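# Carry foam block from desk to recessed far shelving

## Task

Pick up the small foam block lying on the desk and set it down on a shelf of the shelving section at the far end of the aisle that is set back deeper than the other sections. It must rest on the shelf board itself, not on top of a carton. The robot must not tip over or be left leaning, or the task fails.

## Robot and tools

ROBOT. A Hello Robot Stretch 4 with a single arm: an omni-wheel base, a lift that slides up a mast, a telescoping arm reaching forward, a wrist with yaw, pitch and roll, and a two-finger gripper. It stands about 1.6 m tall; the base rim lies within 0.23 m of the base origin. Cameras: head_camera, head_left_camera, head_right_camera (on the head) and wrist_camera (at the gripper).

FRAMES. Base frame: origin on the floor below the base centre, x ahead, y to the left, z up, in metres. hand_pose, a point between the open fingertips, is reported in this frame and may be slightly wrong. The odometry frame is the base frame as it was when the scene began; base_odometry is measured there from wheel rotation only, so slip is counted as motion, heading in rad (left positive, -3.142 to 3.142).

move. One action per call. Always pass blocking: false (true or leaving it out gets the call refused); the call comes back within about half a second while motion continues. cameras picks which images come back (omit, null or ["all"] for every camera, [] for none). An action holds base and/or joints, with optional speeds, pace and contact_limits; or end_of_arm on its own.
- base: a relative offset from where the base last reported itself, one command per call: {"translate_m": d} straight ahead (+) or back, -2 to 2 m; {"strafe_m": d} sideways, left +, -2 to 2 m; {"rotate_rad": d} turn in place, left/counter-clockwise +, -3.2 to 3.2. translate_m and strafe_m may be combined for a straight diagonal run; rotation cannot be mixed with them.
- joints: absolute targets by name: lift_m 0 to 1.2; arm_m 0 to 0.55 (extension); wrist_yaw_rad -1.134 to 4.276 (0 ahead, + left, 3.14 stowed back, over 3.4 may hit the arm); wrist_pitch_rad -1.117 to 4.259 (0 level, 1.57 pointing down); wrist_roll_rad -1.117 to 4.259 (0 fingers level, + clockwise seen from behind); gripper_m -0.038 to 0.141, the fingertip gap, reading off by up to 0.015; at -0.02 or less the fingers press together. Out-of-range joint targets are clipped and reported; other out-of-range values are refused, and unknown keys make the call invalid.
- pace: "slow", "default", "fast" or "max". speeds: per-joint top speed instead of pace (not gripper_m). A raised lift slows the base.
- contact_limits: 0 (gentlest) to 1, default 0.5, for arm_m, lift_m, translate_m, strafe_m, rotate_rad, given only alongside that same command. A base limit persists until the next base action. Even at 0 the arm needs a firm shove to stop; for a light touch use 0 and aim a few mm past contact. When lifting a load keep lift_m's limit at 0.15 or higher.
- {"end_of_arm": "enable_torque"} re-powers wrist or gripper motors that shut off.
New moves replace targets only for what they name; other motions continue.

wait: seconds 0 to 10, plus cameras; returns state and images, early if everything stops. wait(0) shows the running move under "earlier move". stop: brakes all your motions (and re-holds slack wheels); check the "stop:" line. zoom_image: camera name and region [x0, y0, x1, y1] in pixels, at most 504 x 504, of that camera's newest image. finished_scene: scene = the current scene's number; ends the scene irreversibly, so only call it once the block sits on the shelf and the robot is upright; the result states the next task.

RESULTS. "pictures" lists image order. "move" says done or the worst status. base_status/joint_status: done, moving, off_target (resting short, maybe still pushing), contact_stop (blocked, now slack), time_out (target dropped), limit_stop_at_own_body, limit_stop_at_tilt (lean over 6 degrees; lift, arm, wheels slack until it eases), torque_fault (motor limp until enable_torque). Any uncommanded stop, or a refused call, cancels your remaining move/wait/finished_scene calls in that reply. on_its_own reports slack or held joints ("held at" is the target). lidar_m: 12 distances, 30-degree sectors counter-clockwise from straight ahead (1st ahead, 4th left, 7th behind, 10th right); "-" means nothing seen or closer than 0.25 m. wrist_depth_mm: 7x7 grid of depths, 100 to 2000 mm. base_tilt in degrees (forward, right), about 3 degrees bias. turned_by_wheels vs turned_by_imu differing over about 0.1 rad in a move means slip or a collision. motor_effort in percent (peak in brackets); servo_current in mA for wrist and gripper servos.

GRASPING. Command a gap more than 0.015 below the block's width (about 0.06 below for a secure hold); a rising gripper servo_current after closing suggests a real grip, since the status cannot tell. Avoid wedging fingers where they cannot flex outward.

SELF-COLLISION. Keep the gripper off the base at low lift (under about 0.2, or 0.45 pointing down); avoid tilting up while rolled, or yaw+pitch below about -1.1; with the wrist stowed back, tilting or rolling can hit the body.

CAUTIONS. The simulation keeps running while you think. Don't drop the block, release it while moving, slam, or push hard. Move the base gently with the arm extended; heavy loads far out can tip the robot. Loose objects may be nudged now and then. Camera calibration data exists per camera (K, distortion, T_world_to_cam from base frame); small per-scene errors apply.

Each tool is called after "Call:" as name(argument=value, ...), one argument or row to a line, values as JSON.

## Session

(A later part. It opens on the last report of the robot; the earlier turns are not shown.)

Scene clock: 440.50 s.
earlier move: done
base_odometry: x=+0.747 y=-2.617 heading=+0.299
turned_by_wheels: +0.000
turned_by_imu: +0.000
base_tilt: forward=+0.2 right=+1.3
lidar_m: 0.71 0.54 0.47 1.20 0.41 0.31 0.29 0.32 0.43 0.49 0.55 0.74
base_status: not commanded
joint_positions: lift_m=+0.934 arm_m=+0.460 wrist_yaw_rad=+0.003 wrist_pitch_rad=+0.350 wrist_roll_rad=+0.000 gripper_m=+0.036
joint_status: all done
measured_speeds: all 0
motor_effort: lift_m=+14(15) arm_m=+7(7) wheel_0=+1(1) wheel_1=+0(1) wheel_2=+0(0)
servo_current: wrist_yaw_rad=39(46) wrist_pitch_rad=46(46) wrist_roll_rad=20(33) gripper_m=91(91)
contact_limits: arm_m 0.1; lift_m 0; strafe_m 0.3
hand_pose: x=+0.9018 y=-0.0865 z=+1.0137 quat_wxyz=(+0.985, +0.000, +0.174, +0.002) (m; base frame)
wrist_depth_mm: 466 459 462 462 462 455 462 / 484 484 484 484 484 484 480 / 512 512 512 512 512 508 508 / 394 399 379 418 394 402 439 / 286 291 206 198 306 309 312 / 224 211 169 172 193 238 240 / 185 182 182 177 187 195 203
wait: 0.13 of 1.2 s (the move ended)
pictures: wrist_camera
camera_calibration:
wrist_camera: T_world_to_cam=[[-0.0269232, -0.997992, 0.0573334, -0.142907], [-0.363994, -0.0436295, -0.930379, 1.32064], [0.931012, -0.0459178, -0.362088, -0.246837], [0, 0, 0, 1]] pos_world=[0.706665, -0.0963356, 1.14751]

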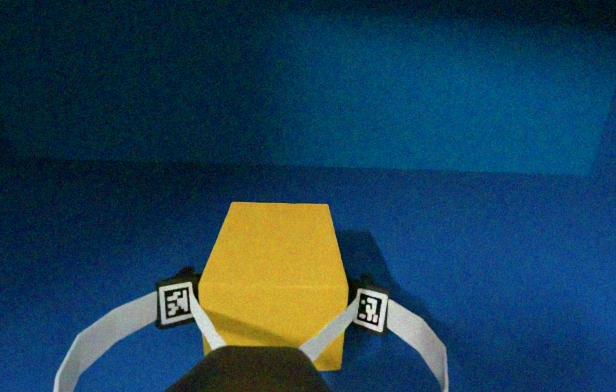

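Call:
move(
  blocking=false,
  joints={"lift_m":0.93},
  pace="slow",
  contact_limits={"lift_m":0},
  cameras=[],
)

Call:
wait(
  seconds=1,
  cameras=[],
)

Call:
move(
  blocking=false,
  joints={"lift_m":0.927},
  pace="slow",
  contact_limits={"lift_m":0},
  cameras=[],
)

Call:
wait(
  seconds=1,
  cameras=["wrist_camera"],
)

Scene clock: 450.00 s.
move: moving
base_odometry: x=+0.747 y=-2.617 heading=+0.299
turned_by_wheels: +0.000
turned_by_imu: -0.001
base_tilt: forward=+0.2 right=+1.4
lidar_m: 0.70 0.53 0.47 1.21 0.40 0.32 0.29 0.32 0.40 0.51 0.54 0.76
base_status: not commanded
joint_positions: lift_m=+0.931 arm_m=+0.460 wrist_yaw_rad=+0.003 wrist_pitch_rad=+0.350 wrist_roll_rad=+0.000 gripper_m=+0.036
joint_status: lift_m moving
measured_speeds: all 0
motor_effort: lift_m=+14(14) arm_m=+7(7) wheel_0=+1(1) wheel_1=+0(1) wheel_2=+0(0)
servo_current: wrist_yaw_rad=39(39) wrist_pitch_rad=39(52) wrist_roll_rad=20(33) gripper_m=91(91)
contact_limits: arm_m 0.1; lift_m 0; strafe_m 0.3
hand_pose: x=+0.9018 y=-0.0865 z=+1.0098 quat_wxyz=(+0.985, +0.000, +0.174, +0.002) (m; base frame)
wrist_depth_mm: 466 462 459 462 459 462 459 / 488 484 480 484 484 484 484 / 508 512 512 512 508 508 508 / 392 399 382 413 394 402 445 / 286 290 205 197 303 309 312 / 224 209 169 171 192 237 238 / 183 179 181 178 185 193 200
pictures: none
No camera images: "cameras" was empty.

Scene clock: 450.07 s.
earlier move: done
base_odometry: x=+0.747 y=-2.617 heading=+0.299
turned_by_wheels: +0.000
turned_by_imu: +0.000
base_tilt: forward=+0.4 right=+1.3
lidar_m: 0.69 0.54 0.47 1.16 0.44 0.30 0.28 0.31 0.42 0.50 0.56 0.75
base_status: not commanded
joint_positions: lift_m=+0.931 arm_m=+0.460 wrist_yaw_rad=+0.003 wrist_pitch_rad=+0.350 wrist_roll_rad=+0.000 gripper_m=+0.036
joint_status: all done
measured_speeds: all 0
motor_effort: lift_m=+13(14) arm_m=+7(7) wheel_0=+1(1) wheel_1=+0(1) wheel_2=+0(0)
servo_current: wrist_yaw_rad=39(39) wrist_pitch_rad=52(52) wrist_roll_rad=33(33) gripper_m=85(91)
contact_limits: arm_m 0.1; lift_m 0; strafe_m 0.3
hand_pose: x=+0.9018 y=-0.0865 z=+1.0098 quat_wxyz=(+0.985, +0.000, +0.174, +0.002) (m; base frame)
wrist_depth_mm: 462 459 459 459 459 459 455 / 484 484 484 484 488 488 477 / 504 517 517 517 512 508 508 / 392 399 379 415 394 404 439 / 285 290 205 196 303 307 312 / 224 209 169 171 192 237 238 / 183 180 181 178 185 193 200
wait: 0.07 of 1 s (the move ended)
pictures: none
No camera images: "cameras" was empty.

Scene clock: 450.57 s.
move: moving
base_odometry: x=+0.747 y=-2.617 heading=+0.299
turned_by_wheels: +0.000
turned_by_imu: +0.000
base_tilt: forward=+0.2 right=+1.4
lidar_m: 0.72 0.51 0.47 1.19 0.42 0.32 0.29 0.33 0.42 0.51 0.54 0.76
base_status: not commanded
joint_positions: lift_m=+0.928 arm_m=+0.460 wrist_yaw_rad=+0.003 wrist_pitch_rad=+0.350 wrist_roll_rad=+0.000 gripper_m=+0.036
joint_status: lift_m moving
measured_speeds: all 0
motor_effort: lift_m=+12(15) arm_m=+7(7) wheel_0=+1(1) wheel_1=+0(0) wheel_2=+0(0)
servo_current: wrist_yaw_rad=46(46) wrist_pitch_rad=59(59) wrist_roll_rad=26(33) gripper_m=85(85)
contact_limits: arm_m 0.1; lift_m 0; strafe_m 0.3
hand_pose: x=+0.9018 y=-0.0865 z=+1.0068 quat_wxyz=(+0.985, +0.000, +0.174, +0.002) (m; base frame)
wrist_depth_mm: 466 459 459 462 459 459 459 / 488 484 484 484 484 484 484 / 508 517 512 508 512 512 508 / 392 399 382 418 399 410 449 / 285 289 205 196 306 310 314 / 222 208 170 171 190 238 239 / 182 179 179 178 184 193 201
pictures: none
No camera images: "cameras" was empty.

Scene clock: 450.60 s.
earlier move: done
base_odometry: x=+0.747 y=-2.617 heading=+0.299
turned_by_wheels: +0.000
turned_by_imu: +0.000
base_tilt: forward=+0.1 right=+1.4
lidar_m: 0.71 0.56 0.48 1.21 0.43 0.32 0.29 0.34 0.42 0.50 0.55 0.76
base_status: not commanded
joint_positions: lift_m=+0.928 arm_m=+0.460 wrist_yaw_rad=+0.003 wrist_pitch_rad=+0.350 wrist_roll_rad=+0.000 gripper_m=+0.036
joint_status: all done
measured_speeds: all 0
motor_effort: lift_m=+13(15) arm_m=+6(7) wheel_0=+1(1) wheel_1=+0(0) wheel_2=+0(0)
servo_current: wrist_yaw_rad=33(46) wrist_pitch_rad=39(59) wrist_roll_rad=33(33) gripper_m=91(91)
contact_limits: arm_m 0.1; lift_m 0; strafe_m 0.3
hand_pose: x=+0.9018 y=-0.0865 z=+1.0068 quat_wxyz=(+0.985, +0.000, +0.174, +0.002) (m; base frame)
wrist_depth_mm: 469 462 459 462 459 462 459 / 484 488 484 488 488 484 484 / 508 517 512 512 512 508 508 / 392 399 384 421 399 413 449 / 285 290 205 196 306 309 315 / 223 208 169 171 190 238 239 / 181 179 180 177 185 192 200
wait: 0.03 of 1 s (the move ended)
pictures: wrist_camera
camera_calibration:
wrist_camera: T_world_to_cam=[[-0.0269232, -0.997992, 0.0573334, -0.142512], [-0.363994, -0.0436295, -0.930379, 1.31422], [0.931012, -0.0459178, -0.362088, -0.249335], [0, 0, 0, 1]] pos_world=[0.706665, -0.0963356, 1.14061]

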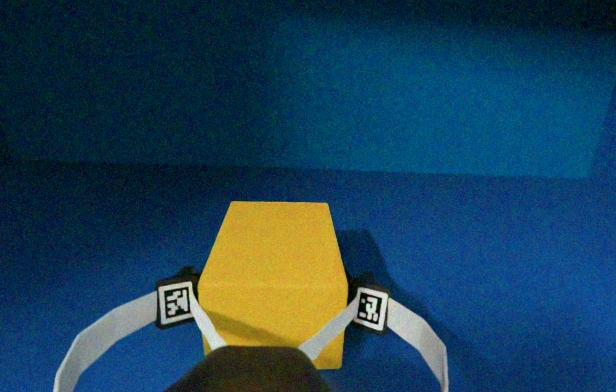

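Call:
move(
  blocking=false,
  joints={"lift_m":0.931},
  pace="slow",
  cameras=[],
)

Call:
wait(
  seconds=1,
  cameras=[],
)

Call:
move(
  blocking=false,
  joints={"gripper_m":0.125},
  cameras=[],
)

Call:
wait(
  seconds=3,
  cameras=["wrist_camera"],
)

Scene clock: 456.50 s.
move: moving
base_odometry: x=+0.747 y=-2.617 heading=+0.299
turned_by_wheels: +0.000
turned_by_imu: -0.001
base_tilt: forward=+0.3 right=+1.4
lidar_m: 0.71 0.55 0.46 1.18 0.43 0.32 0.27 0.32 0.40 0.53 0.54 0.75
base_status: not commanded
joint_positions: lift_m=+0.931 arm_m=+0.460 wrist_yaw_rad=+0.003 wrist_pitch_rad=+0.350 wrist_roll_rad=+0.000 gripper_m=+0.036
joint_status: lift_m moving
measured_speeds: all 0
motor_effort: lift_m=+23(24) arm_m=+6(7) wheel_0=+1(1) wheel_1=-1(1) wheel_2=+0(0)
servo_current: wrist_yaw_rad=39(46) wrist_pitch_rad=46(52) wrist_roll_rad=26(33) gripper_m=91(91)
contact_limits: arm_m 0.1; strafe_m 0.3
hand_pose: x=+0.9018 y=-0.0865 z=+1.0099 quat_wxyz=(+0.985, +0.000, +0.174, +0.002) (m; base frame)
wrist_depth_mm: 466 462 462 459 459 459 462 / 484 488 484 484 480 484 480 / 508 512 512 517 512 508 508 / 389 375 379 415 394 404 442 / 283 289 205 196 306 309 312 / 224 185 169 171 192 238 239 / 182 180 180 177 186 193 202
pictures: none
No camera images: "cameras" was empty.

Scene clock: 456.57 s.
earlier move: done
base_odometry: x=+0.747 y=-2.617 heading=+0.299
turned_by_wheels: +0.000
turned_by_imu: +0.000
base_tilt: forward=+0.3 right=+1.3
lidar_m: 0.71 0.55 0.48 1.19 0.40 0.31 0.29 0.34 0.41 0.51 0.53 0.76
base_status: not commanded
joint_positions: lift_m=+0.931 arm_m=+0.460 wrist_yaw_rad=+0.003 wrist_pitch_rad=+0.350 wrist_roll_rad=+0.000 gripper_m=+0.036
joint_status: all done
measured_speeds: all 0
motor_effort: lift_m=+23(24) arm_m=+6(7) wheel_0=+1(1) wheel_1=+0(1) wheel_2=+0(0)
servo_current: wrist_yaw_rad=33(46) wrist_pitch_rad=39(52) wrist_roll_rad=33(33) gripper_m=98(98)
contact_limits: arm_m 0.1; strafe_m 0.3
hand_pose: x=+0.9018 y=-0.0865 z=+1.0099 quat_wxyz=(+0.985, +0.000, +0.174, +0.002) (m; base frame)
wrist_depth_mm: 466 462 459 459 459 455 462 / 488 488 484 484 480 480 480 / 508 517 517 508 512 504 508 / 392 375 379 415 394 407 445 / 285 290 206 196 304 309 312 / 223 185 169 171 192 238 239 / 182 179 180 177 185 193 202
wait: 0.07 of 1 s (the move ended)
pictures: none
No camera images: "cameras" was empty.

Scene clock: 457.07 s.
move: moving
base_odometry: x=+0.747 y=-2.617 heading=+0.299
turned_by_wheels: +0.000
turned_by_imu: +0.000
base_tilt: forward=+0.3 right=+1.4
lidar_m: 0.71 0.55 0.47 1.21 0.44 0.30 0.28 0.32 0.43 0.51 0.54 0.76
base_status: not commanded
joint_positions: lift_m=+0.931 arm_m=+0.460 wrist_yaw_rad=+0.003 wrist_pitch_rad=+0.350 wrist_roll_rad=+0.000 gripper_m=+0.056
joint_status: gripper_m moving
measured_speeds: all 0
motor_effort: lift_m=+23(24) arm_m=+7(7) wheel_0=+1(1) wheel_1=+0(0) wheel_2=+0(0)
servo_current: wrist_yaw_rad=33(39) wrist_pitch_rad=39(46) wrist_roll_rad=33(39) gripper_m=111(137)
contact_limits: arm_m 0.1; strafe_m 0.3
hand_pose: x=+0.9018 y=-0.0865 z=+1.0100 quat_wxyz=(+0.985, +0.000, +0.174, +0.002) (m; base frame)
wrist_depth_mm: 466 462 459 462 462 459 455 / 484 488 488 484 488 484 484 / 508 512 512 508 508 508 508 / 394 402 382 424 402 415 455 / 287 293 220 199 306 312 317 / 225 208 175 177 196 240 241 / 185 181 189 183 187 195 202
pictures: none
No camera images: "cameras" was empty.

Scene clock: 458.33 s.
earlier move: done
base_odometry: x=+0.747 y=-2.617 heading=+0.299
turned_by_wheels: +0.000
turned_by_imu: +0.000
base_tilt: forward=+0.3 right=+1.4
lidar_m: 0.71 0.55 0.47 1.20 0.42 0.33 0.30 0.32 0.43 0.51 0.55 0.75
base_status: not commanded
joint_positions: lift_m=+0.931 arm_m=+0.460 wrist_yaw_rad=+0.003 wrist_pitch_rad=+0.350 wrist_roll_rad=+0.000 gripper_m=+0.125
joint_status: all done
measured_speeds: all 0
motor_effort: lift_m=+23(24) arm_m=+6(7) wheel_0=+1(1) wheel_1=+0(1) wheel_2=+0(0)
servo_current: wrist_yaw_rad=33(46) wrist_pitch_rad=52(52) wrist_roll_rad=26(39) gripper_m=52(137)
contact_limits: arm_m 0.1; strafe_m 0.3
hand_pose: x=+0.9018 y=-0.0865 z=+1.0100 quat_wxyz=(+0.985, +0.000, +0.174, +0.002) (m; base frame)
wrist_depth_mm: 466 462 462 455 459 455 459 / 488 484 484 484 484 480 480 / 512 512 512 508 508 508 504 / 399 410 418 402 410 418 455 / 290 296 212 202 312 317 319 / 227 210 183 183 201 242 244 / 185 183 192 194 188 196 204
wait: 1.27 of 3 s (the move ended)
pictures: wrist_camera
camera_calibration:
wrist_camera: T_world_to_cam=[[-0.0269232, -0.997992, 0.0573334, -0.142689], [-0.363994, -0.0436295, -0.930379, 1.3171], [0.931012, -0.0459178, -0.362088, -0.248213], [0, 0, 0, 1]] pos_world=[0.706665, -0.0963356, 1.14371]

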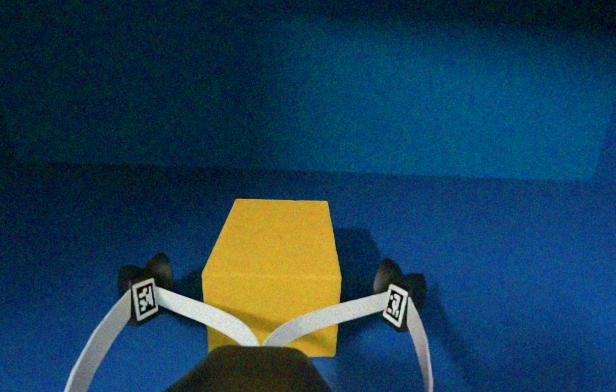

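Call:
move(
  blocking=false,
  joints={"arm_m":0.2},
  speeds={"arm_m":0.2},
  cameras=[],
)

Call:
wait(
  seconds=3,
  cameras=["wrist_camera","head_camera"],
)

Scene clock: 461.90 s.
move: moving
base_odometry: x=+0.747 y=-2.617 heading=+0.299
turned_by_wheels: +0.000
turned_by_imu: -0.001
base_tilt: forward=+0.4 right=+1.2
lidar_m: 0.71 0.53 0.48 1.19 0.40 0.32 0.28 0.33 0.41 0.50 0.55 0.76
base_status: not commanded
joint_positions: lift_m=+0.931 arm_m=+0.408 wrist_yaw_rad=+0.003 wrist_pitch_rad=+0.350 wrist_roll_rad=+0.000 gripper_m=+0.125
joint_status: arm_m moving
measured_speeds: translate_m=+0.000 strafe_m=+0.000 rotate_rad=+0.000 lift_m=+0.000 arm_m=-0.198 wrist_yaw_rad=+0.000 wrist_pitch_rad=+0.000 wrist_roll_rad=+0.000
motor_effort: lift_m=+23(23) arm_m=-8(10) wheel_0=+1(1) wheel_1=+0(1) wheel_2=+0(0)
servo_current: wrist_yaw_rad=33(46) wrist_pitch_rad=39(52) wrist_roll_rad=26(33) gripper_m=39(52)
contact_limits: strafe_m 0.3
hand_pose: x=+0.8499 y=-0.0865 z=+1.0100 quat_wxyz=(+0.985, +0.000, +0.174, +0.002) (m; base frame)
wrist_depth_mm: 504 500 500 500 500 496 500 / 530 530 525 530 521 521 521 / 549 559 554 554 549 559 544 / 399 407 384 282 407 418 427 / 290 296 270 226 310 315 322 / 226 210 230 232 200 243 243 / 185 182 197 194 194 197 205
pictures: none
No camera images: "cameras" was empty.

Scene clock: 463.50 s.
earlier move: done
base_odometry: x=+0.747 y=-2.617 heading=+0.299
turned_by_wheels: +0.000
turned_by_imu: +0.000
base_tilt: forward=+0.2 right=+1.4
lidar_m: 0.73 0.54 0.49 1.19 0.44 0.33 0.28 0.32 0.42 0.51 0.56 0.77
base_status: not commanded
joint_positions: lift_m=+0.931 arm_m=+0.200 wrist_yaw_rad=+0.003 wrist_pitch_rad=+0.350 wrist_roll_rad=+0.000 gripper_m=+0.125
joint_status: all done
measured_speeds: all 0
motor_effort: lift_m=+23(23) arm_m=-6(10) wheel_0=+1(1) wheel_1=+0(1) wheel_2=+0(0)
servo_current: wrist_yaw_rad=26(46) wrist_pitch_rad=39(65) wrist_roll_rad=33(33) gripper_m=46(52)
contact_limits: strafe_m 0.3
hand_pose: x=+0.6423 y=-0.0865 z=+1.0099 quat_wxyz=(+0.985, +0.000, +0.174, +0.002) (m; base frame)
wrist_depth_mm: - 699 699 699 699 699 - / - 741 732 741 750 741 - / - - 759 492 778 768 - / 387 394 399 407 415 399 404 / 343 345 349 349 351 351 353 / - 190 171 - 194 - - / - 723 759 - 750 741 -
wait: 1.60 of 3 s (the move ended)
pictures: head_camera, wrist_camera
camera_calibration:
wrist_camera: T_world_to_cam=[[-0.0269177, -0.997992, 0.0573363, -0.149682], [-0.364114, -0.0436283, -0.930332, 1.22265], [0.930965, -0.0459194, -0.362209, -0.0064564], [0, 0, 0, 1]] pos_world=[0.447165, -0.0963356, 1.14371]

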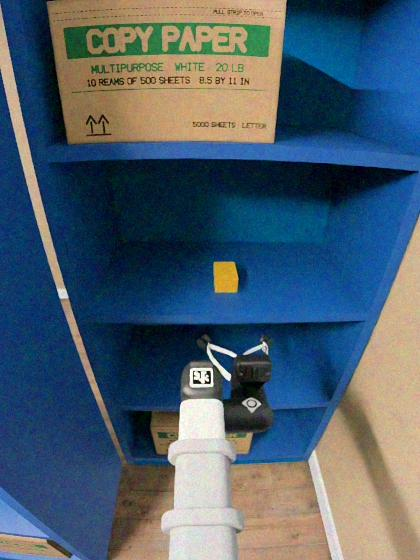

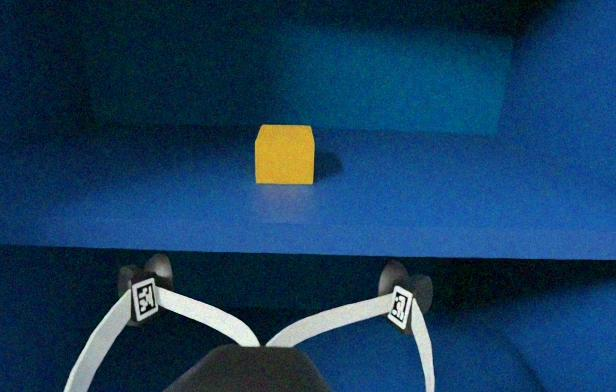

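Call:
finished_scene(
  scene=2,
)

The scene is finished: the task was done.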